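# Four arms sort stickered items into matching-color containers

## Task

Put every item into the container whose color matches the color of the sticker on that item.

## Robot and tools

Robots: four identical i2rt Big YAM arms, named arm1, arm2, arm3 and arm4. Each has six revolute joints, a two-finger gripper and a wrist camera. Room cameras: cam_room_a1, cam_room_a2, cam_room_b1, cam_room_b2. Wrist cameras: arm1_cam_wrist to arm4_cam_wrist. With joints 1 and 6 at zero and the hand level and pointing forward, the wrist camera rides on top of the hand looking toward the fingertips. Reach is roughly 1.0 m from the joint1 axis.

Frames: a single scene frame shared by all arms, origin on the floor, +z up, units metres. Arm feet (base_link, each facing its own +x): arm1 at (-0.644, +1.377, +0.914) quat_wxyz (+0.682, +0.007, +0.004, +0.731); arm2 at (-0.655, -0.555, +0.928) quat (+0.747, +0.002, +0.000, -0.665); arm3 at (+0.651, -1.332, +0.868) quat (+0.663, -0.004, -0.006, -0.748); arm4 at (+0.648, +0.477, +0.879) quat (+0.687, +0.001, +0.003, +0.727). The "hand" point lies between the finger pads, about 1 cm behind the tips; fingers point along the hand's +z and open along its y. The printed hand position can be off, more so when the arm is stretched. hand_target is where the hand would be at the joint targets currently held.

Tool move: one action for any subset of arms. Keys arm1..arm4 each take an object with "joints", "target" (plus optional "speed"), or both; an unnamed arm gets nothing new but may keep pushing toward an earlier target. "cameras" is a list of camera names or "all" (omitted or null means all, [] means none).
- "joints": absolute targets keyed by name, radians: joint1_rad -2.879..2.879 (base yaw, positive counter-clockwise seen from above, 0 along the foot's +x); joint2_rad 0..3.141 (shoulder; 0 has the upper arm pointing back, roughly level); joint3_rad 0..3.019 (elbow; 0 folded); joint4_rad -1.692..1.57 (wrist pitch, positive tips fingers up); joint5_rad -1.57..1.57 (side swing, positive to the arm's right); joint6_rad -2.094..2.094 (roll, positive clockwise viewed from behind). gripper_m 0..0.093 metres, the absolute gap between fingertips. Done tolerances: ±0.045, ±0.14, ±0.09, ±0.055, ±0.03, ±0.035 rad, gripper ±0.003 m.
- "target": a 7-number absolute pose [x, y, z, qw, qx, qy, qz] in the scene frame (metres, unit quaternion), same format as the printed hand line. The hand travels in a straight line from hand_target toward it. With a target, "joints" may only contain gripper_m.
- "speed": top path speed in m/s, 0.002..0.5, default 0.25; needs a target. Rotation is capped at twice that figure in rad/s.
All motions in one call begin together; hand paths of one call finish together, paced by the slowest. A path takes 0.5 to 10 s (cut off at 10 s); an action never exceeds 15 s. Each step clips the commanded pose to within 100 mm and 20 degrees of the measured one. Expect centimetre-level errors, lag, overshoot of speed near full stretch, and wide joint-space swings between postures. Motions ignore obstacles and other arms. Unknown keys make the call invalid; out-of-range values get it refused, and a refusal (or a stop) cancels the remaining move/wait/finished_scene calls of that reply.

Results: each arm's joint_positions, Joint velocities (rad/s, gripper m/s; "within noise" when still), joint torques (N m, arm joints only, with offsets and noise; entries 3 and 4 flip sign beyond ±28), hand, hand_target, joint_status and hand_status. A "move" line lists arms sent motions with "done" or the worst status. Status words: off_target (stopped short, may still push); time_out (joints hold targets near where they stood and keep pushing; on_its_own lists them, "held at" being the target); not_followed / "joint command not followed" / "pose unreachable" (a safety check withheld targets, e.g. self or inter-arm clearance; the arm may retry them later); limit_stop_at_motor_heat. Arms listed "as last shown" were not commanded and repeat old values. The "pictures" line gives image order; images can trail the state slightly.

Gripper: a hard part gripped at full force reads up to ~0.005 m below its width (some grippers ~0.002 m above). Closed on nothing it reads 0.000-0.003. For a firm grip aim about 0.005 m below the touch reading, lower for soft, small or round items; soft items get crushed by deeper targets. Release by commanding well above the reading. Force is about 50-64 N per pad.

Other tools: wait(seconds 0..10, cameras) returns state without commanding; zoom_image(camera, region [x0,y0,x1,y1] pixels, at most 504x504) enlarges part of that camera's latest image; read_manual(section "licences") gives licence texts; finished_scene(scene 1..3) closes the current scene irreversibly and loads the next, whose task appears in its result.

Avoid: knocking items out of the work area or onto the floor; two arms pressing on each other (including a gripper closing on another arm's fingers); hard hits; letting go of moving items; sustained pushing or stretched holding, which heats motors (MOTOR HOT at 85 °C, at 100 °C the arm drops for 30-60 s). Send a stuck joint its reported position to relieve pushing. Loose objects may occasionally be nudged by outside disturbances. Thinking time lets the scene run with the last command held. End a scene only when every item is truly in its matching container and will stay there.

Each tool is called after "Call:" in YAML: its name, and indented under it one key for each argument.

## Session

Call:
move:
  arm1: {"joints":{"joint1_rad":1.51,"joint2_rad":1.6,"joint3_rad":1.7,"joint4_rad":-1.0,"joint5_rad":0,"joint6_rad":0,"gripper_m":0.093}}
  arm2: {"joints":{"joint1_rad":-1.5,"joint2_rad":1.6,"joint3_rad":1.7,"joint4_rad":-1.0,"joint5_rad":0,"joint6_rad":0,"gripper_m":0.093}}
  arm3: {"joints":{"joint1_rad":1.62,"joint2_rad":1.6,"joint3_rad":1.7,"joint4_rad":-1.0,"joint5_rad":0,"joint6_rad":0,"gripper_m":0.093}}
  arm4: {"joints":{"joint1_rad":-1.59,"joint2_rad":1.6,"joint3_rad":1.7,"joint4_rad":-1.0,"joint5_rad":0,"joint6_rad":0,"gripper_m":0.093}}
  cameras: ["arm1_cam_wrist","arm2_cam_wrist","arm3_cam_wrist","arm4_cam_wrist"]

Scene clock: 2.13 s.
Joint torques (N m): arm1=[-2.02 -13.16 15.19 1.59 0.1 -0.06] | arm2=[1.2 -18.14 13.41 1.91 -0.06 -0.07] | arm3=[0.97 -16.56 11.77 1.11 0.12 -0.1] | arm4=[1.14 -17.73 12.03 0.98 0.09 0.13]
Motor temperatures (°C): arm1=[20 23 27 23 21 21 21] | arm2=[23 24 26 22 22 20 23] | arm3=[24 23 24 23 24 23 23] | arm4=[22 22 24 22 24 21 24]
Heat: arm1: hottest joint3_rad 27 °C; arm2: hottest joint3_rad 26 °C; arm3: hottest joint1_rad 24 °C; arm4: hottest joint3_rad 24 °C.
move: arm1 done; arm2 done; arm3 done; arm4 done
Joint velocities: within noise
arm1.joint_positions: joint1_rad=+1.515 joint2_rad=+1.611 joint3_rad=+1.661 joint4_rad=-1.003 joint5_rad=-0.001 joint6_rad=+0.006 gripper_m=+0.09306
arm1.joint_status: all done
arm1.hand: x=-1.2672 y=+1.3685 z=+1.2487 quat_wxyz=(+0.002, +0.950, +0.004, -0.311) (m; scene frame)
arm1.hand_target: x=-1.2718 y=+1.3718 z=+1.2765 quat_wxyz=(+0.000, +0.942, +0.004, -0.337) (m; scene frame)
arm1.hand_status: not commanded
arm2.joint_positions: joint1_rad=-1.504 joint2_rad=+1.604 joint3_rad=+1.680 joint4_rad=-0.999 joint5_rad=+0.001 joint6_rad=+0.014 gripper_m=+0.09310
arm2.joint_status: all done
arm2.hand: x=-1.2769 y=-0.6709 z=+1.2663 quat_wxyz=(-0.030, -0.945, -0.080, +0.316) (m; scene frame)
arm2.hand_target: x=-1.2784 y=-0.6743 z=+1.2792 quat_wxyz=(-0.029, -0.940, -0.089, +0.327) (m; scene frame)
arm2.hand_status: not commanded
arm3.joint_positions: joint1_rad=+1.620 joint2_rad=+1.594 joint3_rad=+1.677 joint4_rad=-0.998 joint5_rad=-0.002 joint6_rad=+0.005 gripper_m=+0.09306
arm3.joint_status: all done
arm3.hand: x=+1.2783 y=-1.3718 z=+1.2130 quat_wxyz=(-0.323, -0.034, -0.946, +0.016) (m; scene frame)
arm3.hand_target: x=+1.2826 y=-1.3726 z=+1.2211 quat_wxyz=(-0.329, -0.032, -0.943, +0.018) (m; scene frame)
arm3.hand_status: not commanded
arm4.joint_positions: joint1_rad=-1.594 joint2_rad=+1.601 joint3_rad=+1.662 joint4_rad=-1.001 joint5_rad=+0.001 joint6_rad=-0.011 gripper_m=+0.09311
arm4.joint_status: all done
arm4.hand: x=+1.2766 y=+0.4985 z=+1.2075 quat_wxyz=(-0.308, +0.021, -0.951, -0.001) (m; scene frame)
arm4.hand_target: x=+1.2830 y=+0.5017 z=+1.2284 quat_wxyz=(-0.327, +0.018, -0.945, -0.005) (m; scene frame)
arm4.hand_status: not commanded
pictures: arm1_cam_wrist, arm2_cam_wrist, arm3_cam_wrist, arm4_cam_wrist
Images, in order (width x height): arm1_cam_wrist 672x504, arm2_cam_wrist 672x504, arm3_cam_wrist 672x504, arm4_cam_wrist 672x504.

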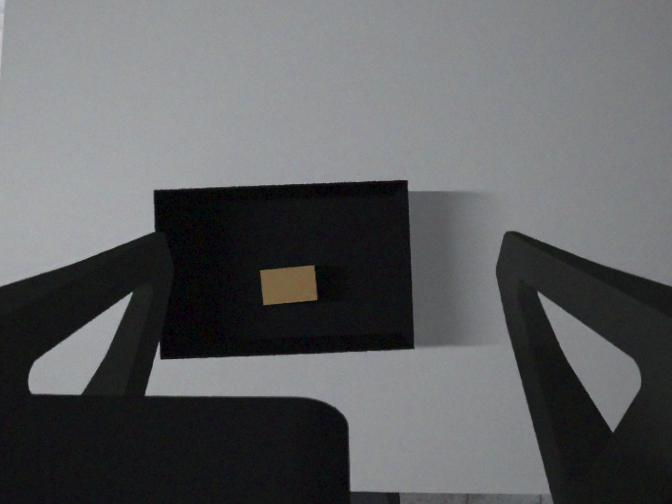

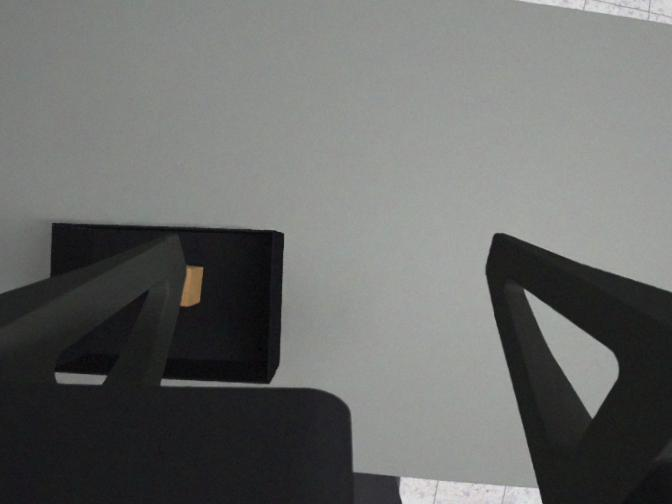

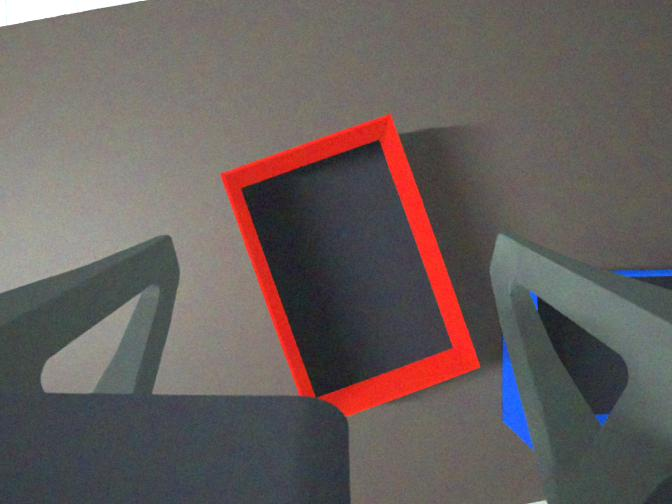

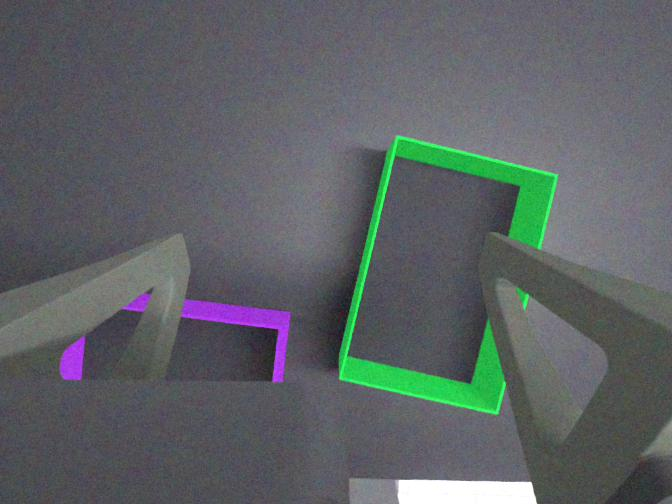

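Call:
move:
  arm1: {"target":[-1.276,1.307,0.885,0,0.999,0.044,0],"speed":0.4}
  arm2: {"target":[-1.233,-0.894,0.92,0,0.9957,0.0924,0],"speed":0.4}
  cameras: ["arm1_cam_wrist","arm2_cam_wrist","cam_room_a1","cam_room_a2"]

Scene clock: 11.07 s.
Joint torques (N m): arm1=[-1.14 -20.84 12.98 -0.06 -0.01 0.07] | arm2=[0.15 -23.71 13.87 0.17 -0.08 0.21] | arm3=[0.91 -16.85 11.77 1.11 0.13 -0.1] | arm4=[1.08 -17.9 12.04 0.95 0.04 0.15]
Motor temperatures (°C): arm1=[20 24 28 23 21 21 21] | arm2=[23 24 28 22 22 20 23] | arm3=[24 24 25 23 24 23 23] | arm4=[22 22 27 22 24 21 24]
Heat: arm1: hottest joint3_rad 28 °C; arm2: hottest joint3_rad 28 °C; arm3: hottest joint3_rad 25 °C; arm4: hottest joint3_rad 27 °C.
move: arm1 off_target; arm2 off_target
Joint velocities: within noise
arm1.joint_positions: joint1_rad=+1.606 joint2_rad=+2.236 joint3_rad=+1.662 joint4_rad=-1.072 joint5_rad=-0.003 joint6_rad=+0.014 gripper_m=+0.09306
arm1.joint_status: not commanded
arm1.hand: x=-1.2526 y=+1.3140 z=+0.8574 quat_wxyz=(-0.002, +0.999, +0.045, +0.030) (m; scene frame)
arm1.hand_target: x=-1.2747 y=+1.3071 z=+0.8855 quat_wxyz=(+0.000, +0.999, +0.044, +0.000) (m; scene frame)
arm1.hand_status: off_target (0.037 m and 3.4 deg from the pose sent, 0.369 m and 36.6 deg at the start)
arm2.joint_positions: joint1_rad=-1.150 joint2_rad=+2.240 joint3_rad=+1.823 joint4_rad=-1.174 joint5_rad=+0.000 joint6_rad=+0.330 gripper_m=+0.09310
arm2.joint_status: not commanded
arm2.hand: x=-1.2171 y=-0.8901 z=+0.9107 quat_wxyz=(+0.006, -0.995, -0.104, -0.010) (m; scene frame)
arm2.hand_target: x=-1.2324 y=-0.8936 z=+0.9202 quat_wxyz=(+0.000, -0.996, -0.093, +0.000) (m; scene frame)
arm2.hand_status: off_target (0.019 m and 1.9 deg from the pose sent, 0.414 m and 37.0 deg at the start)
arm3, arm4: as last shown
pictures: arm1_cam_wrist, arm2_cam_wrist, cam_room_a1, cam_room_a2
Images, in order (width x height): arm1_cam_wrist 672x504, arm2_cam_wrist 672x504, cam_room_a1 672x504, cam_room_a2 672x504.

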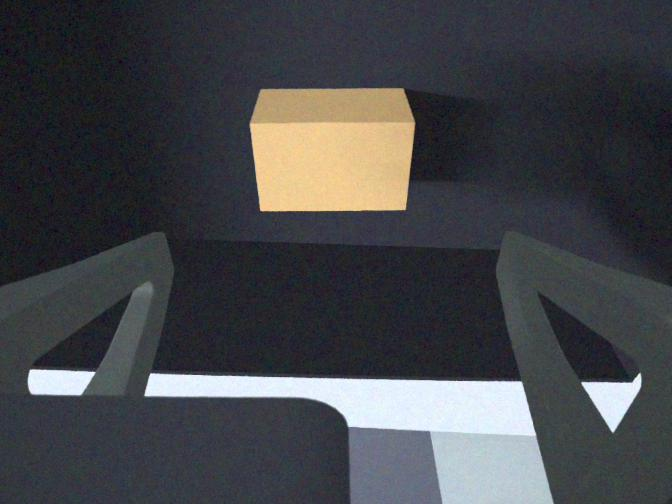

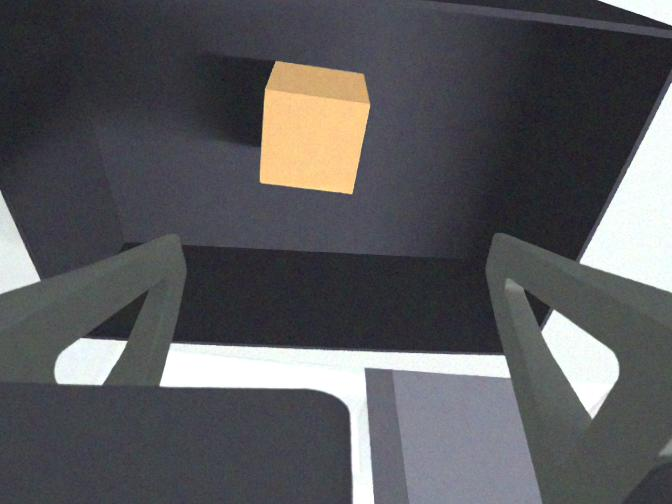

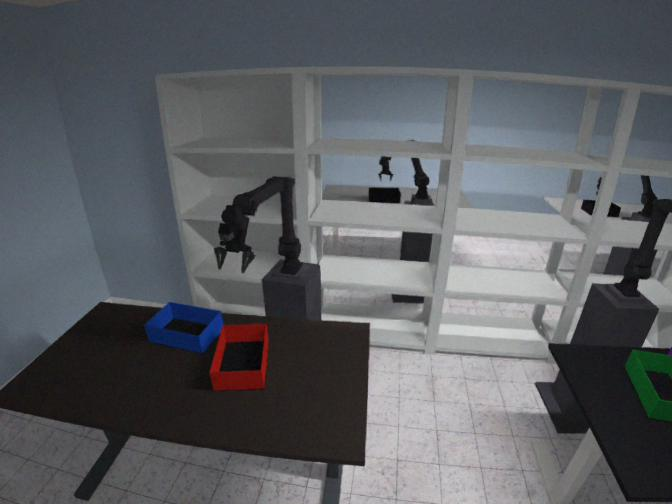

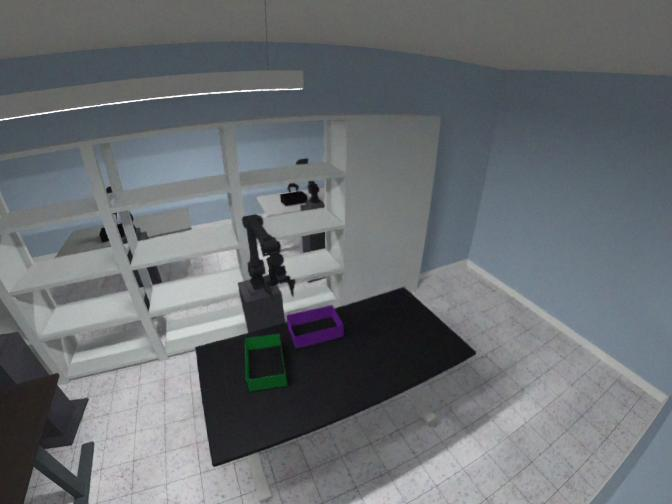

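Call:
move:
  arm1: {"target":[-1.281,1.301,0.83,0,0.999,0.044,0],"speed":0.3}
  arm2: {"target":[-1.233,-0.905,0.83,0,0.999,0.04,0],"speed":0.3}
  cameras: ["arm1_cam_wrist","arm2_cam_wrist"]

Scene clock: 21.77 s.
Joint torques (N m): arm1=[-0.03 -18.43 12.51 0.7 -0.07 0.09] | arm2=[1.32 -23.77 12.11 1.06 -0.07 0.22] | arm3=[1.14 -16.85 11.77 1.11 0.13 -0.09] | arm4=[0.85 -17.96 12.04 0.91 0.05 0.15]
Motor temperatures (°C): arm1=[20 24 29 23 21 21 21] | arm2=[23 24 30 22 22 20 23] | arm3=[24 24 27 23 24 23 23] | arm4=[22 22 31 22 24 21 24]
Heat: arm1: hottest joint3_rad 29 °C; arm2: hottest joint3_rad 30 °C; arm3: hottest joint3_rad 27 °C; arm4: hottest joint3_rad 31 °C.
move: arm1 off_target; arm2 off_target
Joint velocities: within noise
arm1.joint_positions: joint1_rad=+1.610 joint2_rad=+2.303 joint3_rad=+1.668 joint4_rad=-1.004 joint5_rad=-0.003 joint6_rad=+0.023 gripper_m=+0.09306
arm1.joint_status: not commanded
arm1.hand: x=-1.2577 y=+1.3110 z=+0.8183 quat_wxyz=(-0.002, +0.999, +0.042, +0.027) (m; scene frame)
arm1.hand_target: x=-1.2799 y=+1.3011 z=+0.8308 quat_wxyz=(+0.000, +0.999, +0.044, +0.000) (m; scene frame)
arm1.hand_status: off_target (0.028 m and 3.1 deg from the pose sent, 0.042 m and 3.4 deg at the start)
arm2.joint_positions: joint1_rad=-1.150 joint2_rad=+2.369 joint3_rad=+1.823 joint4_rad=-1.054 joint5_rad=+0.000 joint6_rad=+0.449 gripper_m=+0.09310
arm2.joint_status: not commanded
arm2.hand: x=-1.2218 y=-0.8928 z=+0.8284 quat_wxyz=(+0.008, -0.999, -0.044, -0.013) (m; scene frame)
arm2.hand_target: x=-1.2325 y=-0.9047 z=+0.8304 quat_wxyz=(+0.000, -0.999, -0.040, +0.000) (m; scene frame)
arm2.hand_status: off_target (0.017 m and 1.9 deg from the pose sent, 0.084 m and 7.5 deg at the start)
arm3, arm4: as last shown
pictures: arm1_cam_wrist, arm2_cam_wrist
Images, in order (width x height): arm1_cam_wrist 672x504, arm2_cam_wrist 672x504.

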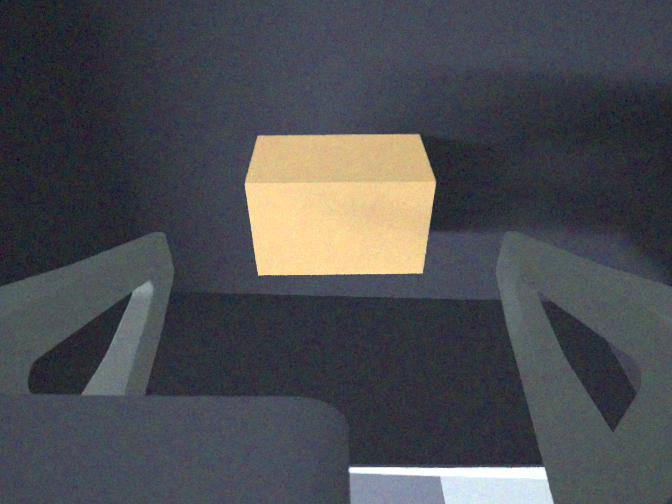

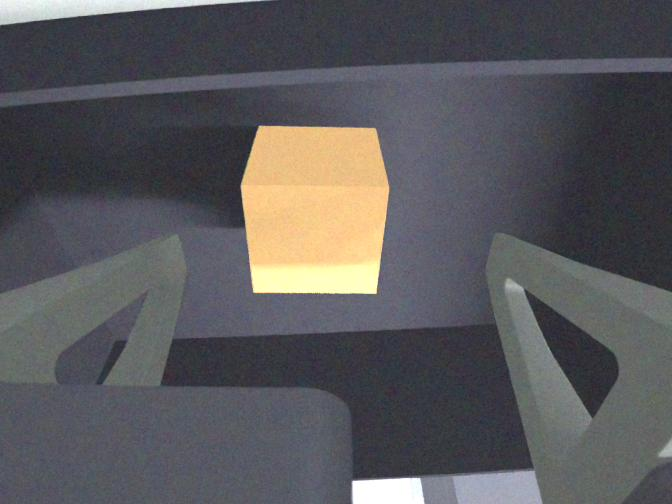

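Call:
move:
  arm1: {"target":[-1.281,1.301,0.772,0,0.999,0.044,0],"speed":0.2}
  arm2: {"target":[-1.234,-0.92,0.766,0,0.999,0.04,0],"speed":0.2}
  cameras: ["arm1_cam_wrist","arm2_cam_wrist"]

Call:
move:
  arm1: {"joints":{"gripper_m":0.03}}
  arm2: {"joints":{"gripper_m":0.03}}
  cameras: ["arm1_cam_wrist","arm2_cam_wrist"]

Call:
move:
  arm1: {"target":[-1.27,1.301,0.96,0,0.999,0.044,0],"speed":0.3}
  arm2: {"target":[-1.23,-0.91,0.96,0,0.999,0.04,0],"speed":0.3}
  cameras: ["arm1_cam_wrist","arm2_cam_wrist"]

Scene clock: 30.83 s.
Joint torques (N m): arm1=[-0.67 -19.02 11.7 0.65 0 0.11] | arm2=[1.14 -24.06 12.48 0.95 -0.07 0.22] | arm3=[0.97 -16.91 11.74 1.11 0.12 -0.09] | arm4=[0.85 -17.96 11.97 0.99 0.03 0.12]
Motor temperatures (°C): arm1=[20 25 30 23 21 21 21] | arm2=[23 26 31 22 22 20 23] | arm3=[24 24 28 23 24 23 23] | arm4=[22 23 33 22 24 21 24]
Heat: arm1: hottest joint3_rad 30 °C; arm2: hottest joint3_rad 31 °C; arm3: hottest joint3_rad 28 °C; arm4: hottest joint3_rad 33 °C.
move: arm1 off_target; arm2 off_target
Joint velocities: within noise
arm1.joint_positions: joint1_rad=+1.610 joint2_rad=+2.401 joint3_rad=+1.670 joint4_rad=-0.911 joint5_rad=-0.003 joint6_rad=+0.024 gripper_m=+0.09306
arm1.joint_status: not commanded
arm1.hand: x=-1.2566 y=+1.3114 z=+0.7592 quat_wxyz=(-0.002, +0.999, +0.042, +0.028) (m; scene frame)
arm1.hand_target: x=-1.2801 y=+1.3011 z=+0.7730 quat_wxyz=(+0.000, +0.999, +0.044, +0.000) (m; scene frame)
arm1.hand_status: off_target (0.029 m and 3.2 deg from the pose sent, 0.053 m and 3.1 deg at the start)
arm2.joint_positions: joint1_rad=-1.130 joint2_rad=+2.483 joint3_rad=+1.864 joint4_rad=-0.979 joint5_rad=+0.000 joint6_rad=+0.468 gripper_m=+0.09310
arm2.joint_status: not commanded
arm2.hand: x=-1.2210 y=-0.9072 z=+0.7667 quat_wxyz=(+0.009, -0.999, -0.045, -0.013) (m; scene frame)
arm2.hand_target: x=-1.2335 y=-0.9197 z=+0.7666 quat_wxyz=(+0.000, -0.999, -0.040, +0.000) (m; scene frame)
arm2.hand_status: off_target (0.018 m and 1.9 deg from the pose sent, 0.069 m and 1.9 deg at the start)
arm3, arm4: as last shown
pictures: arm1_cam_wrist, arm2_cam_wrist
Images, in order (width x height): arm1_cam_wrist 672x504, arm2_cam_wrist 672x504.

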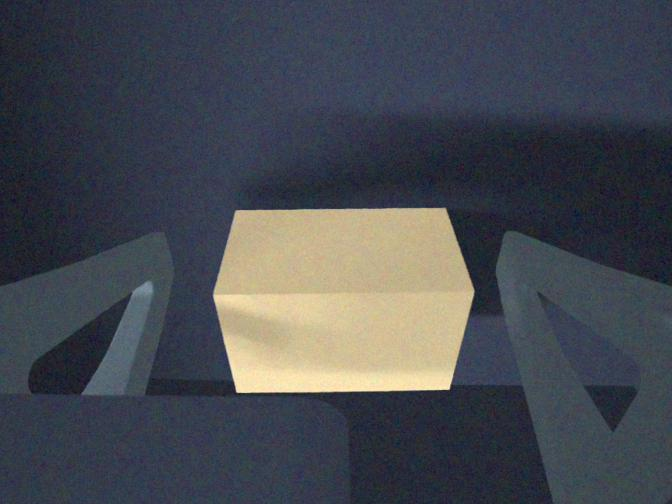

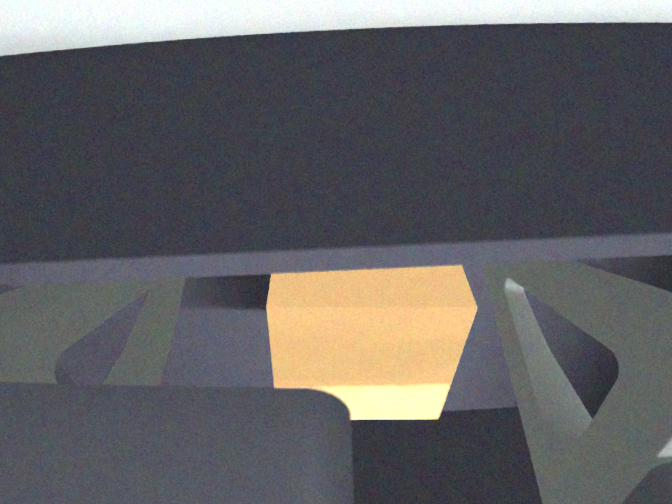

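Scene clock: 31.47 s.
Joint torques (N m): arm1=[-0.97 -19.14 11.73 0.57 -0.08 0.1] | arm2=[1.14 -23.94 12.48 0.94 -0.02 0.2] | arm3=[1.03 -16.85 11.73 1.11 0.12 -0.1] | arm4=[1.2 -17.96 12.1 1.07 0.04 0.16]
Motor temperatures (°C): arm1=[20 25 30 23 21 21 21] | arm2=[23 26 31 22 22 20 23] | arm3=[24 24 28 23 24 23 23] | arm4=[22 23 33 22 24 21 24]
Heat: arm1: hottest joint3_rad 30 °C; arm2: hottest joint3_rad 31 °C; arm3: hottest joint3_rad 28 °C; arm4: hottest joint3_rad 33 °C.
move: arm1 off_target; arm2 off_target
Joint velocities: within noise
arm1.joint_positions: joint1_rad=+1.611 joint2_rad=+2.401 joint3_rad=+1.670 joint4_rad=-0.911 joint5_rad=-0.003 joint6_rad=+0.024 gripper_m=+0.06569
arm1.joint_status: gripper_m off_target (ended at +0.06572, target +0.03000)
arm1.hand: x=-1.2566 y=+1.3111 z=+0.7592 quat_wxyz=(-0.002, +0.999, +0.042, +0.028) (m; scene frame)
arm1.hand_target: x=-1.2801 y=+1.3009 z=+0.7730 quat_wxyz=(+0.000, +0.999, +0.044, +0.000) (m; scene frame)
arm1.hand_status: not commanded
arm2.joint_positions: joint1_rad=-1.130 joint2_rad=+2.483 joint3_rad=+1.864 joint4_rad=-0.979 joint5_rad=-0.001 joint6_rad=+0.469 gripper_m=+0.05241
arm2.joint_status: gripper_m off_target (ended at +0.05244, target +0.03000)
arm2.hand: x=-1.2209 y=-0.9073 z=+0.7667 quat_wxyz=(+0.008, -0.999, -0.044, -0.013) (m; scene frame)
arm2.hand_target: x=-1.2335 y=-0.9197 z=+0.7666 quat_wxyz=(+0.000, -0.999, -0.040, +0.000) (m; scene frame)
arm2.hand_status: not commanded
arm3, arm4: as last shown
pictures: arm1_cam_wrist, arm2_cam_wrist
Images, in order (width x height): arm1_cam_wrist 672x504, arm2_cam_wrist 672x504.

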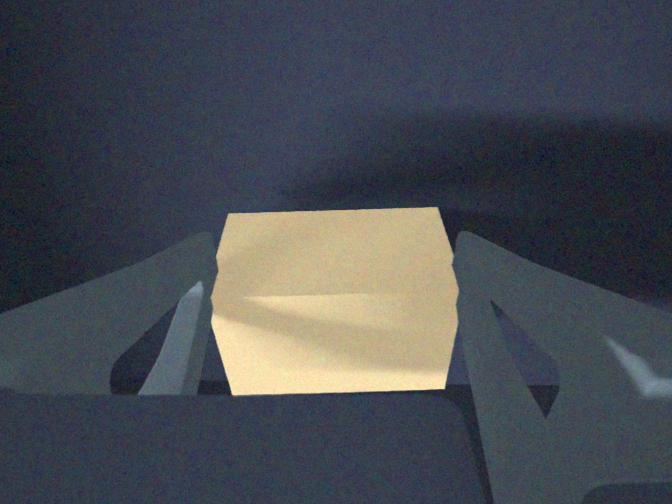

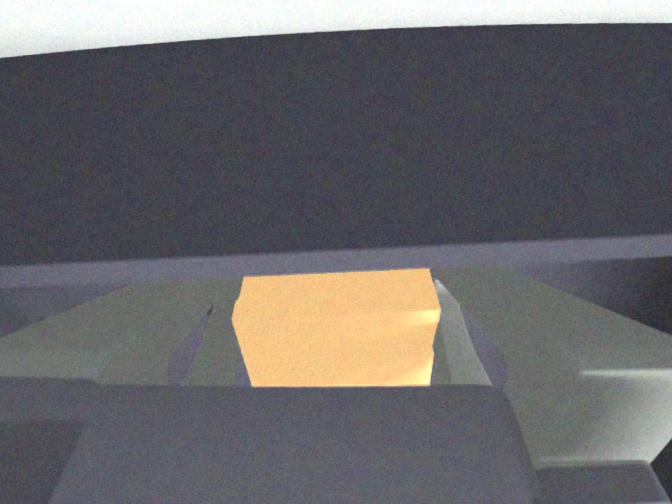

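Scene clock: 32.83 s.
Joint torques (N m): arm1=[-0.85 -17.67 13.14 0.06 -0.02 0.11] | arm2=[0.44 -23.41 13.16 0.13 -0.01 0.11] | arm3=[1.03 -16.73 11.75 1.13 0.12 -0.1] | arm4=[1.03 -17.85 12.05 1.02 0.05 0.14]
Motor temperatures (°C): arm1=[20 25 30 23 21 21 21] | arm2=[23 26 31 22 22 20 23] | arm3=[24 24 28 23 24 23 23] | arm4=[22 23 33 22 24 21 24]
Heat: arm1: hottest joint3_rad 30 °C; arm2: hottest joint3_rad 31 °C; arm3: hottest joint3_rad 28 °C; arm4: hottest joint3_rad 33 °C.
move: arm1 off_target; arm2 done
Joint velocities: within noise
arm1.joint_positions: joint1_rad=+1.611 joint2_rad=+2.120 joint3_rad=+1.716 joint4_rad=-1.212 joint5_rad=-0.004 joint6_rad=+0.025 gripper_m=+0.06576
arm1.joint_status: not commanded
arm1.hand: x=-1.2571 y=+1.3100 z=+0.9459 quat_wxyz=(-0.001, +0.999, +0.042, +0.015) (m; scene frame)
arm1.hand_target: x=-1.2693 y=+1.3010 z=+0.9601 quat_wxyz=(+0.000, +0.999, +0.044, +0.000) (m; scene frame)
arm1.hand_status: off_target (0.021 m and 1.7 deg from the pose sent, 0.202 m and 3.2 deg at the start)
arm2.joint_positions: joint1_rad=-1.130 joint2_rad=+2.215 joint3_rad=+1.908 joint4_rad=-1.268 joint5_rad=-0.001 joint6_rad=+0.469 gripper_m=+0.05241
arm2.joint_status: not commanded
arm2.hand: x=-1.2210 y=-0.9078 z=+0.9572 quat_wxyz=(+0.002, -0.999, -0.044, -0.003) (m; scene frame)
arm2.hand_target: x=-1.2298 y=-0.9098 z=+0.9601 quat_wxyz=(+0.000, -0.999, -0.040, +0.000) (m; scene frame)
arm2.hand_status: done (0.010 m and 0.6 deg from the pose sent, 0.194 m and 1.9 deg at the start)
arm3, arm4: as last shown
pictures: arm1_cam_wrist, arm2_cam_wrist
Images, in order (width x height): arm1_cam_wrist 672x504, arm2_cam_wrist 672x504.

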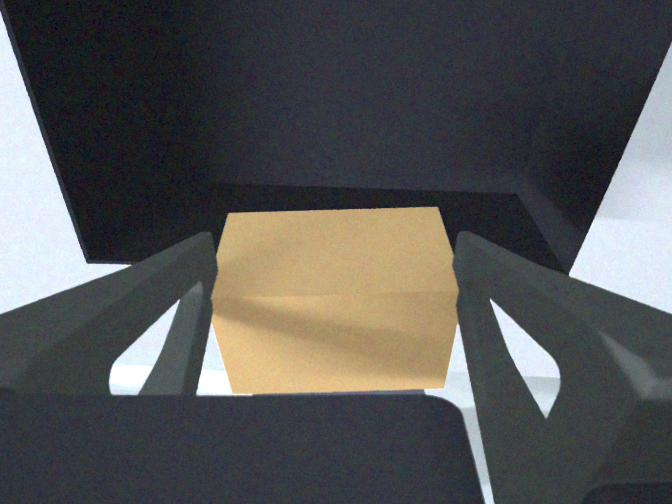

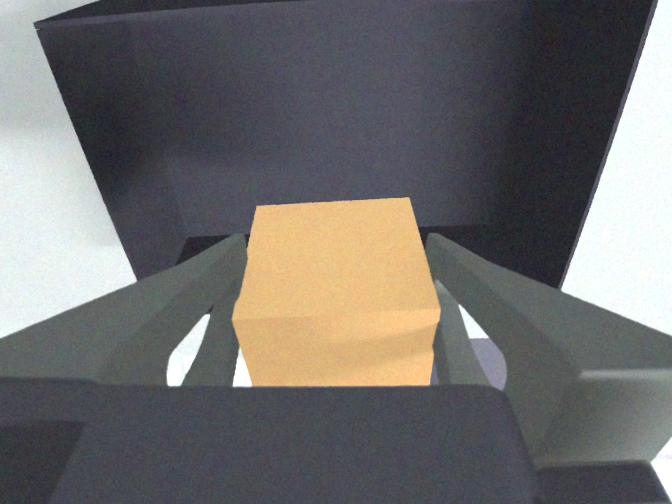

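Call:
move:
  arm1: {"joints":{"joint2_rad":0.9,"joint3_rad":1.4,"joint4_rad":-1.3,"joint5_rad":0,"joint6_rad":0}}
  arm2: {"joints":{"joint2_rad":0.9,"joint3_rad":1.4,"joint4_rad":-1.3,"joint5_rad":0,"joint6_rad":0}}
  arm3: {"joints":{"joint2_rad":0.6,"joint3_rad":1.0,"joint4_rad":-0.5}}
  arm4: {"joints":{"joint2_rad":0.6,"joint3_rad":1.0,"joint4_rad":-0.5}}
  cameras: []

Call:
move:
  arm1: {"joints":{"joint1_rad":-2.25,"joint2_rad":0.55,"joint3_rad":0.65,"joint4_rad":-0.11}}
  arm2: {"joints":{"joint1_rad":0.925,"joint2_rad":0.55,"joint3_rad":0.65,"joint4_rad":-0.11}}
  arm3: {"joints":{"joint1_rad":-1.99,"joint2_rad":0.434,"joint3_rad":0.75,"joint4_rad":-0.35,"joint5_rad":0,"joint6_rad":1.57}}
  arm4: {"joints":{"joint1_rad":0.906,"joint2_rad":0.434,"joint3_rad":0.75,"joint4_rad":-0.35,"joint5_rad":0,"joint6_rad":1.57}}
  cameras: ["arm3_cam_wrist","arm4_cam_wrist","cam_room_a1","cam_room_a2","cam_room_b1","cam_room_b2"]

Scene clock: 47.30 s.
Joint torques (N m): arm1=[-0.15 0.03 11.59 1.07 0.15 -0.06] | arm2=[0.38 -3.84 9.98 1.8 0.02 -0.07] | arm3=[1.32 -0.26 9.22 2.5 0.11 -0.1] | arm4=[1.38 -0.44 9.2 1.98 0.06 0.18]
Motor temperatures (°C): arm1=[20 26 32 23 21 21 22] | arm2=[23 27 33 22 22 20 23] | arm3=[24 25 29 23 24 23 23] | arm4=[22 23 35 22 24 21 24]
Heat: arm1: hottest joint3_rad 32 °C; arm2: hottest joint3_rad 33 °C; arm3: hottest joint3_rad 29 °C; arm4: hottest joint3_rad 35 °C.
move: arm1 done; arm2 done; arm3 done; arm4 done
Joint velocities: within noise
arm1.joint_positions: joint1_rad=+1.611 joint2_rad=+0.892 joint3_rad=+1.388 joint4_rad=-1.292 joint5_rad=-0.002 joint6_rad=+0.008 gripper_m=+0.06577
arm1.joint_status: all done
arm1.hand: x=-0.9790 y=+1.3386 z=+1.3934 quat_wxyz=(+0.021, +0.922, +0.048, -0.384) (m; scene frame)
arm1.hand_target: x=-0.9799 y=+1.3349 z=+1.3955 quat_wxyz=(+0.021, +0.922, +0.056, -0.383) (m; scene frame)
arm1.hand_status: not commanded
arm2.joint_positions: joint1_rad=-1.130 joint2_rad=+0.890 joint3_rad=+1.409 joint4_rad=-1.290 joint5_rad=-0.001 joint6_rad=+0.015 gripper_m=+0.05241
arm2.joint_status: all done
arm2.hand: x=-0.9482 y=-0.7386 z=+1.4125 quat_wxyz=(-0.109, -0.888, -0.248, +0.372) (m; scene frame)
arm2.hand_target: x=-0.9508 y=-0.7382 z=+1.4030 quat_wxyz=(-0.101, -0.892, -0.253, +0.360) (m; scene frame)
arm2.hand_status: not commanded
arm3.joint_positions: joint1_rad=+1.620 joint2_rad=+0.595 joint3_rad=+1.006 joint4_rad=-0.515 joint5_rad=-0.002 joint6_rad=+0.005 gripper_m=+0.09306
arm3.joint_status: all done
arm3.hand: x=+0.9907 y=-1.3488 z=+1.3941 quat_wxyz=(-0.669, -0.023, -0.742, +0.026) (m; scene frame)
arm3.hand_target: x=+0.9937 y=-1.3495 z=+1.3927 quat_wxyz=(-0.671, -0.022, -0.741, +0.029) (m; scene frame)
arm3.hand_status: not commanded
arm4.joint_positions: joint1_rad=-1.594 joint2_rad=+0.596 joint3_rad=+1.001 joint4_rad=-0.518 joint5_rad=+0.001 joint6_rad=-0.011 gripper_m=+0.09311
arm4.joint_status: all done
arm4.hand: x=+0.9924 y=+0.4897 z=+1.3991 quat_wxyz=(-0.664, +0.017, -0.748, -0.006) (m; scene frame)
arm4.hand_target: x=+0.9942 y=+0.4915 z=+1.4021 quat_wxyz=(-0.669, +0.015, -0.743, -0.011) (m; scene frame)
arm4.hand_status: not commanded
pictures: none
No camera images: "cameras" was empty.

Scene clock: 49.90 s.
Joint torques (N m): arm1=[-2.43 0.03 13.83 2.67 -0.06 -0.04] | arm2=[1.03 -2.84 12.55 3.64 0.13 -0.07] | arm3=[0.5 0.79 9.95 2.65 -0.07 -0.06] | arm4=[1.03 1.2 9.89 2.1 0.18 0.07]
Motor temperatures (°C): arm1=[20 26 32 23 21 21 22] | arm2=[23 27 33 22 22 20 24] | arm3=[24 24 29 23 24 23 23] | arm4=[22 23 35 22 24 21 24]
Heat: arm1: hottest joint3_rad 32 °C; arm2: hottest joint3_rad 33 °C; arm3: hottest joint3_rad 29 °C; arm4: hottest joint3_rad 35 °C.
move: arm1 done; arm2 done; arm3 done; arm4 done
Joint velocities: within noise
arm1.joint_positions: joint1_rad=-2.245 joint2_rad=+0.561 joint3_rad=+0.630 joint4_rad=-0.134 joint5_rad=+0.002 joint6_rad=+0.006 gripper_m=+0.06581
arm1.joint_status: all done
arm1.hand: x=-0.3387 y=+1.1684 z=+1.3083 quat_wxyz=(-0.647, -0.219, -0.701, +0.204) (m; scene frame)
arm1.hand_target: x=-0.3420 y=+1.1691 z=+1.3307 quat_wxyz=(-0.665, -0.213, -0.683, +0.212) (m; scene frame)
arm1.hand_status: not commanded
arm2.joint_positions: joint1_rad=+0.922 joint2_rad=+0.559 joint3_rad=+0.647 joint4_rad=-0.136 joint5_rad=-0.003 joint6_rad=+0.014 gripper_m=+0.05238
arm2.joint_status: all done
arm2.hand: x=-0.3429 y=-0.7406 z=+1.3386 quat_wxyz=(-0.667, -0.195, -0.697, +0.174) (m; scene frame)
arm2.hand_target: x=-0.3448 y=-0.7389 z=+1.3502 quat_wxyz=(-0.680, -0.187, -0.685, +0.183) (m; scene frame)
arm2.hand_status: not commanded
arm3.joint_positions: joint1_rad=-1.980 joint2_rad=+0.434 joint3_rad=+0.750 joint4_rad=-0.369 joint5_rad=+0.002 joint6_rad=+1.563 gripper_m=+0.09306
arm3.joint_status: all done
arm3.hand: x=+0.3787 y=-1.1652 z=+1.3222 quat_wxyz=(-0.341, -0.361, +0.633, +0.594) (m; scene frame)
arm3.hand_target: x=+0.3799 y=-1.1625 z=+1.3266 quat_wxyz=(-0.344, -0.353, +0.630, +0.600) (m; scene frame)
arm3.hand_status: not commanded
arm4.joint_positions: joint1_rad=+0.904 joint2_rad=+0.430 joint3_rad=+0.742 joint4_rad=-0.371 joint5_rad=-0.002 joint6_rad=+1.556 gripper_m=+0.09311
arm4.joint_status: all done
arm4.hand: x=+0.3920 y=+0.6596 z=+1.3326 quat_wxyz=(+0.315, +0.339, -0.643, -0.610) (m; scene frame)
arm4.hand_target: x=+0.3912 y=+0.6598 z=+1.3413 quat_wxyz=(+0.323, +0.331, -0.638, -0.616) (m; scene frame)
arm4.hand_status: not commanded
pictures: arm3_cam_wrist, arm4_cam_wrist, cam_room_a1, cam_room_a2, cam_room_b1, cam_room_b2
Images, in order (width x height): arm3_cam_wrist 672x504, arm4_cam_wrist 672x504, cam_room_a1 672x504, cam_room_a2 672x504, cam_room_b1 672x504, cam_room_b2 672x504.

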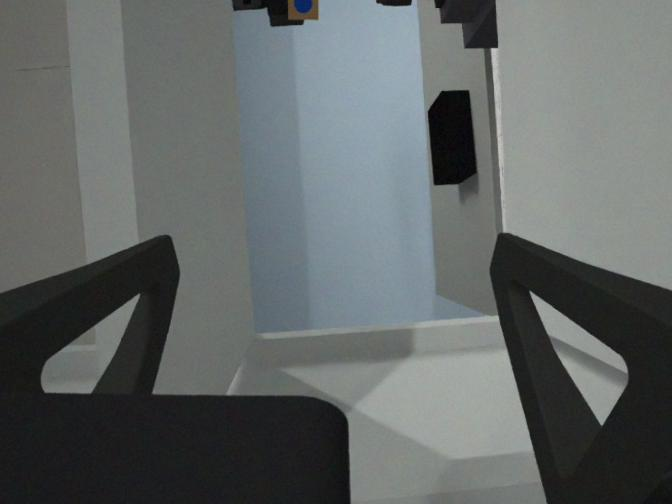

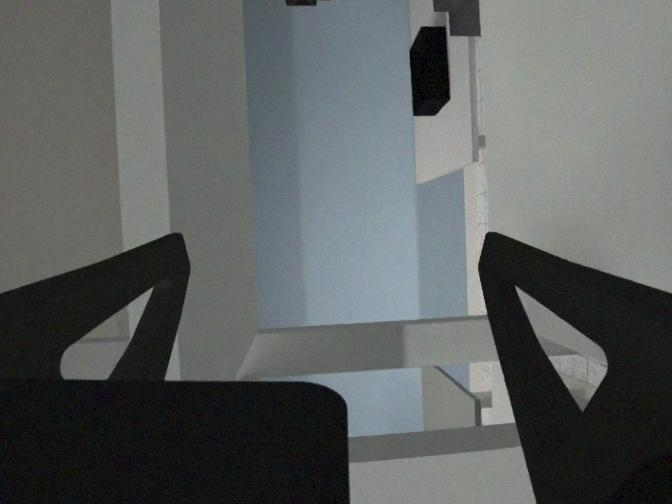

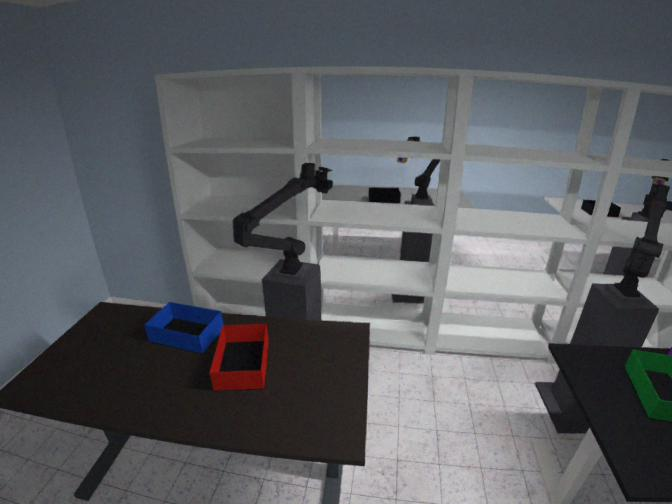

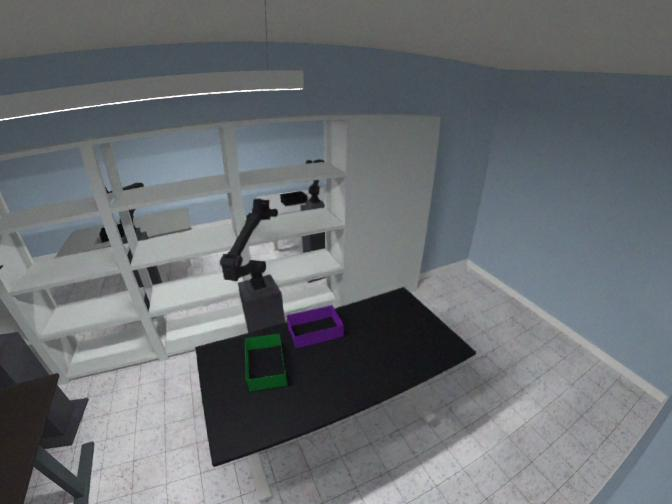

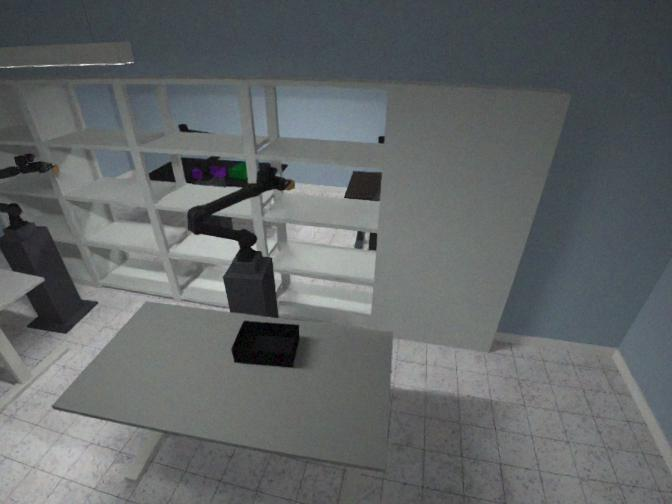

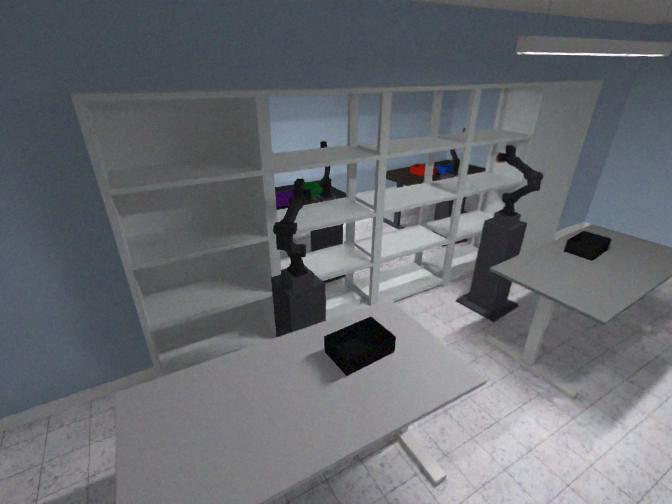

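Call:
zoom_image:
  camera: "cam_room_a1"
  region: [640, 150, 672, 200]

Call:
move:
  arm1: {"target":[-0.012,0.938,1.335,0.674,0.213,0.674,-0.213],"speed":0.3}
  arm2: {"target":[-0.012,-0.937,1.335,0.682,0.187,0.682,-0.187],"speed":0.3}
  arm3: {"target":[0.1,-0.99,1.33,0.35,0.35,-0.614,-0.614],"speed":0.3}
  arm4: {"target":[0.105,0.895,1.305,0.326,0.326,-0.627,-0.627],"speed":0.3}
  cameras: ["arm3_cam_wrist","arm4_cam_wrist","arm1_cam_wrist","arm2_cam_wrist"]

Scaled by 10.080.

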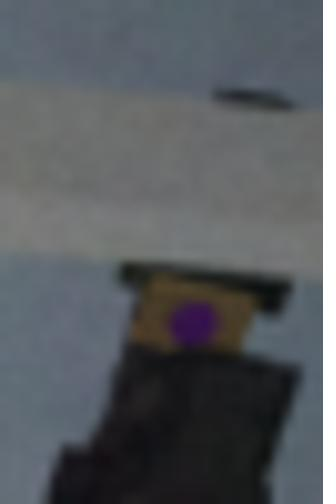

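Scene clock: 57.83 s.
Joint torques (N m): arm1=[-2.08 -14.33 18.32 1.62 -0.04 0.02] | arm2=[0.67 -17.26 17.74 2.37 0.14 -0.08] | arm3=[0.38 -13.8 14.95 2.55 -0.06 -0.17] | arm4=[0.26 -15.68 13.31 2.06 -0.03 0.03]
Motor temperatures (°C): arm1=[20 25 32 23 21 21 22] | arm2=[23 26 33 22 22 20 24] | arm3=[24 24 29 23 24 23 23] | arm4=[22 23 36 22 24 21 24]
Heat: arm1: hottest joint3_rad 32 °C; arm2: hottest joint3_rad 33 °C; arm3: hottest joint3_rad 29 °C; arm4: hottest joint3_rad 36 °C.
move: arm1 off_target; arm2 off_target; arm3 off_target; arm4 off_target
Joint velocities: within noise
arm1.joint_positions: joint1_rad=-2.245 joint2_rad=+1.699 joint3_rad=+1.446 joint4_rad=+0.203 joint5_rad=+0.002 joint6_rad=+0.006 gripper_m=+0.06581
arm1.joint_status: not commanded
arm1.hand: x=-0.0188 y=+0.9468 z=+1.2926 quat_wxyz=(-0.653, -0.218, -0.696, +0.205) (m; scene frame)
arm1.hand_target: x=-0.0151 y=+0.9402 z=+1.3346 quat_wxyz=(-0.674, -0.213, -0.674, +0.213) (m; scene frame)
arm1.hand_status: off_target (0.044 m and 3.7 deg from the pose sent, 0.401 m and 4.6 deg at the start)
arm2.joint_positions: joint1_rad=+0.922 joint2_rad=+1.659 joint3_rad=+1.355 joint4_rad=+0.253 joint5_rad=+0.000 joint6_rad=+0.011 gripper_m=+0.05238
arm2.joint_status: not commanded
arm2.hand: x=-0.0242 y=-0.9285 z=+1.3033 quat_wxyz=(-0.666, -0.195, -0.698, +0.176) (m; scene frame)
arm2.hand_target: x=-0.0147 y=-0.9355 z=+1.3346 quat_wxyz=(-0.682, -0.187, -0.682, +0.187) (m; scene frame)
arm2.hand_status: off_target (0.035 m and 3.0 deg from the pose sent, 0.385 m and 3.0 deg at the start)
arm3.joint_positions: joint1_rad=-1.986 joint2_rad=+1.378 joint3_rad=+1.191 joint4_rad=+0.123 joint5_rad=-0.014 joint6_rad=+1.563 gripper_m=+0.09306
arm3.joint_status: not commanded
arm3.hand: x=+0.1019 y=-1.0023 z=+1.2907 quat_wxyz=(-0.342, -0.365, +0.634, +0.589) (m; scene frame)
arm3.hand_target: x=+0.1025 y=-0.9916 z=+1.3294 quat_wxyz=(-0.350, -0.350, +0.614, +0.614) (m; scene frame)
arm3.hand_status: off_target (0.041 m and 4.2 deg from the pose sent, 0.329 m and 3.4 deg at the start)
arm4.joint_positions: joint1_rad=+0.856 joint2_rad=+1.500 joint3_rad=+1.218 joint4_rad=+0.213 joint5_rad=-0.050 joint6_rad=+1.557 gripper_m=+0.09311
arm4.joint_status: not commanded
arm4.hand: x=+0.1106 y=+0.8850 z=+1.2700 quat_wxyz=(+0.315, +0.340, -0.646, -0.606) (m; scene frame)
arm4.hand_target: x=+0.1071 y=+0.8934 z=+1.3045 quat_wxyz=(+0.326, +0.326, -0.627, -0.627) (m; scene frame)
arm4.hand_status: off_target (0.037 m and 3.9 deg from the pose sent, 0.372 m and 3.3 deg at the start)
pictures: arm1_cam_wrist, arm2_cam_wrist, arm3_cam_wrist, arm4_cam_wrist
Images, in order (width x height): arm1_cam_wrist 672x504, arm2_cam_wrist 672x504, arm3_cam_wrist 672x504, arm4_cam_wrist 672x504.

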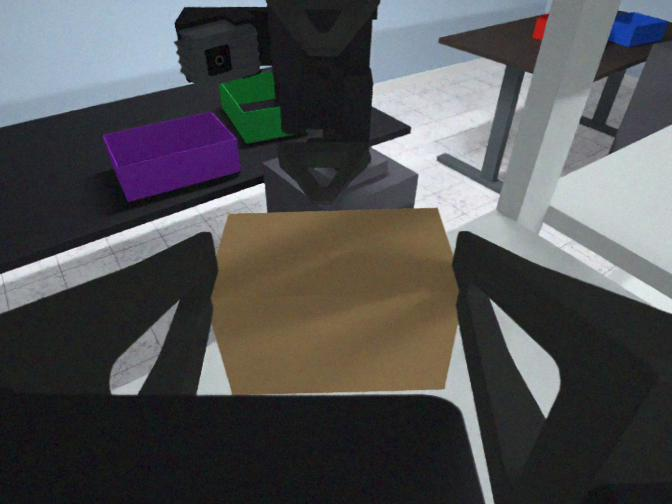

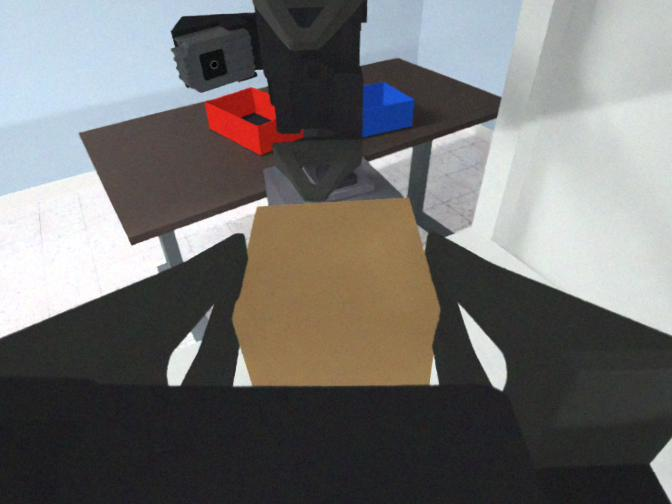

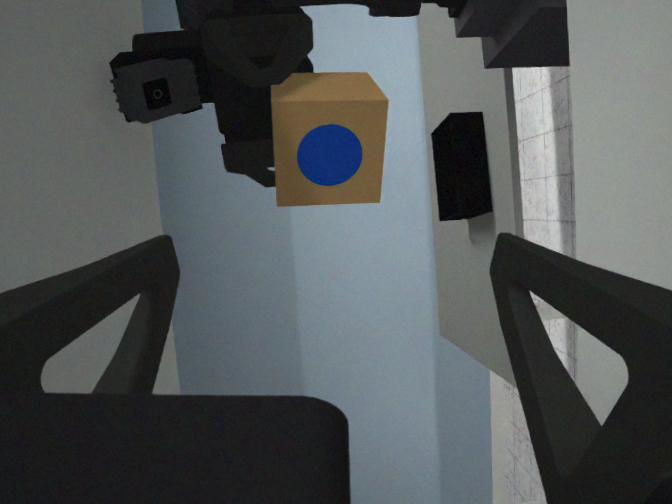

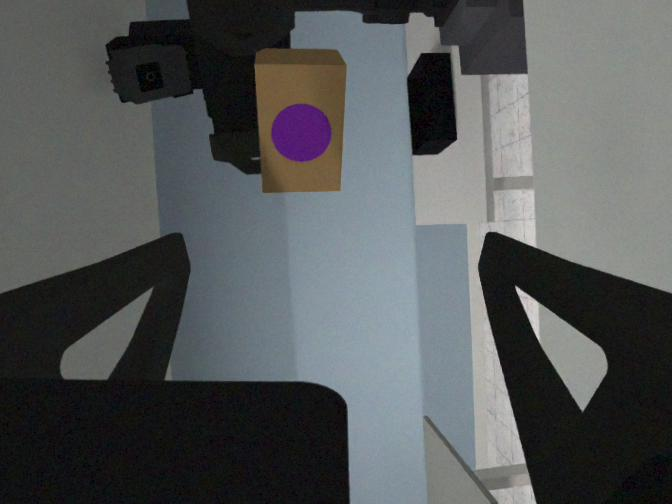

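Call:
move:
  arm3: {"target":[0.03,-0.965,1.33,0.35,0.35,-0.614,-0.614],"speed":0.2}
  arm4: {"target":[0.045,0.935,1.325,0.326,0.326,-0.627,-0.627],"speed":0.2}
  cameras: ["arm3_cam_wrist","arm4_cam_wrist","arm1_cam_wrist","arm2_cam_wrist"]

Scene clock: 62.47 s.
Joint torques (N m): arm1=[-2.14 -14.74 18.35 1.58 0.03 0.02] | arm2=[0.73 -17.2 17.8 2.4 0.16 -0.08] | arm3=[2.02 -17.44 14.94 1.8 0.11 -0.16] | arm4=[1.03 -17.96 13.29 1.14 0.23 0.07]
Motor temperatures (°C): arm1=[20 26 34 23 21 21 22] | arm2=[23 26 34 22 22 20 24] | arm3=[24 24 30 23 24 23 23] | arm4=[22 23 37 22 24 21 24]
Heat: arm1: hottest joint3_rad 34 °C; arm2: hottest joint3_rad 34 °C; arm3: hottest joint3_rad 30 °C; arm4: hottest joint3_rad 37 °C.
move: arm3 off_target; arm4 off_target
Joint velocities: within noise
arm1, arm2: as last shown
arm3.joint_positions: joint1_rad=-1.983 joint2_rad=+1.569 joint3_rad=+1.398 joint4_rad=+0.124 joint5_rad=+0.009 joint6_rad=+1.563 gripper_m=+0.09306
arm3.joint_status: not commanded
arm3.hand: x=+0.0389 y=-0.9625 z=+1.2943 quat_wxyz=(-0.339, -0.357, +0.633, +0.598) (m; scene frame)
arm3.hand_target: x=+0.0322 y=-0.9662 z=+1.3294 quat_wxyz=(-0.350, -0.350, +0.614, +0.614) (m; scene frame)
arm3.hand_status: off_target (0.037 m and 3.2 deg from the pose sent, 0.090 m and 4.2 deg at the start)
arm4.joint_positions: joint1_rad=+0.856 joint2_rad=+1.666 joint3_rad=+1.489 joint4_rad=+0.152 joint5_rad=-0.047 joint6_rad=+1.557 gripper_m=+0.09311
arm4.joint_status: not commanded
arm4.hand: x=+0.0539 y=+0.9298 z=+1.3080 quat_wxyz=(+0.320, +0.333, -0.633, -0.621) (m; scene frame)
arm4.hand_target: x=+0.0461 y=+0.9342 z=+1.3248 quat_wxyz=(+0.326, +0.326, -0.627, -0.628) (m; scene frame)
arm4.hand_status: off_target (0.020 m and 1.4 deg from the pose sent, 0.099 m and 3.9 deg at the start)
pictures: arm1_cam_wrist, arm2_cam_wrist, arm3_cam_wrist, arm4_cam_wrist
Images, in order (width x height): arm1_cam_wrist 672x504, arm2_cam_wrist 672x504, arm3_cam_wrist 672x504, arm4_cam_wrist 672x504.

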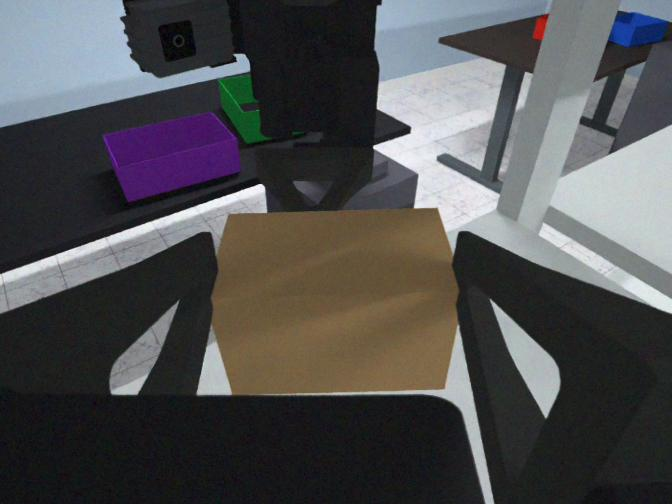

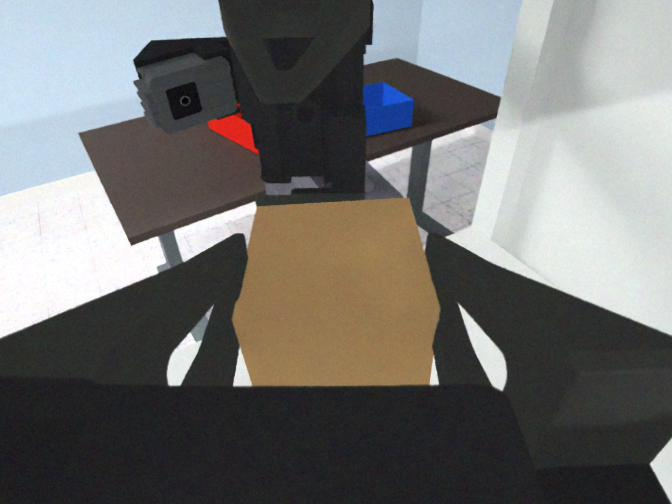

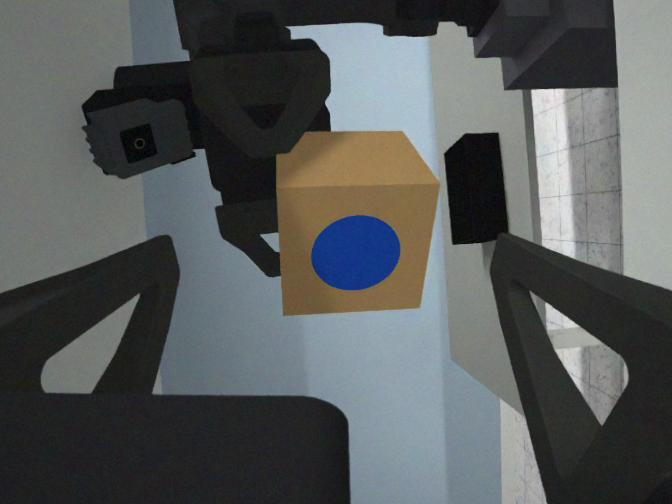

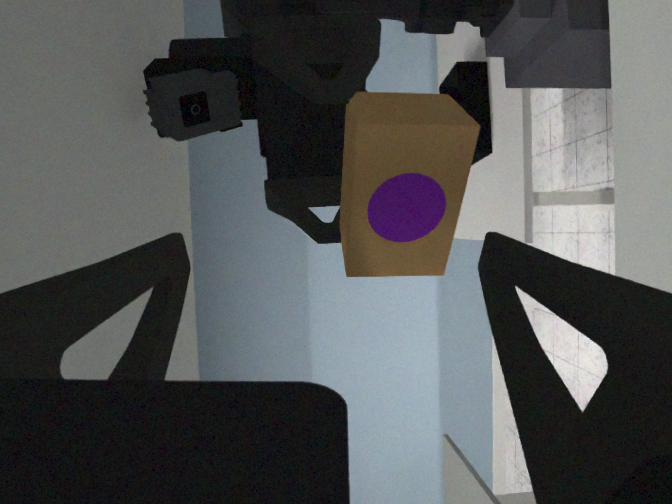

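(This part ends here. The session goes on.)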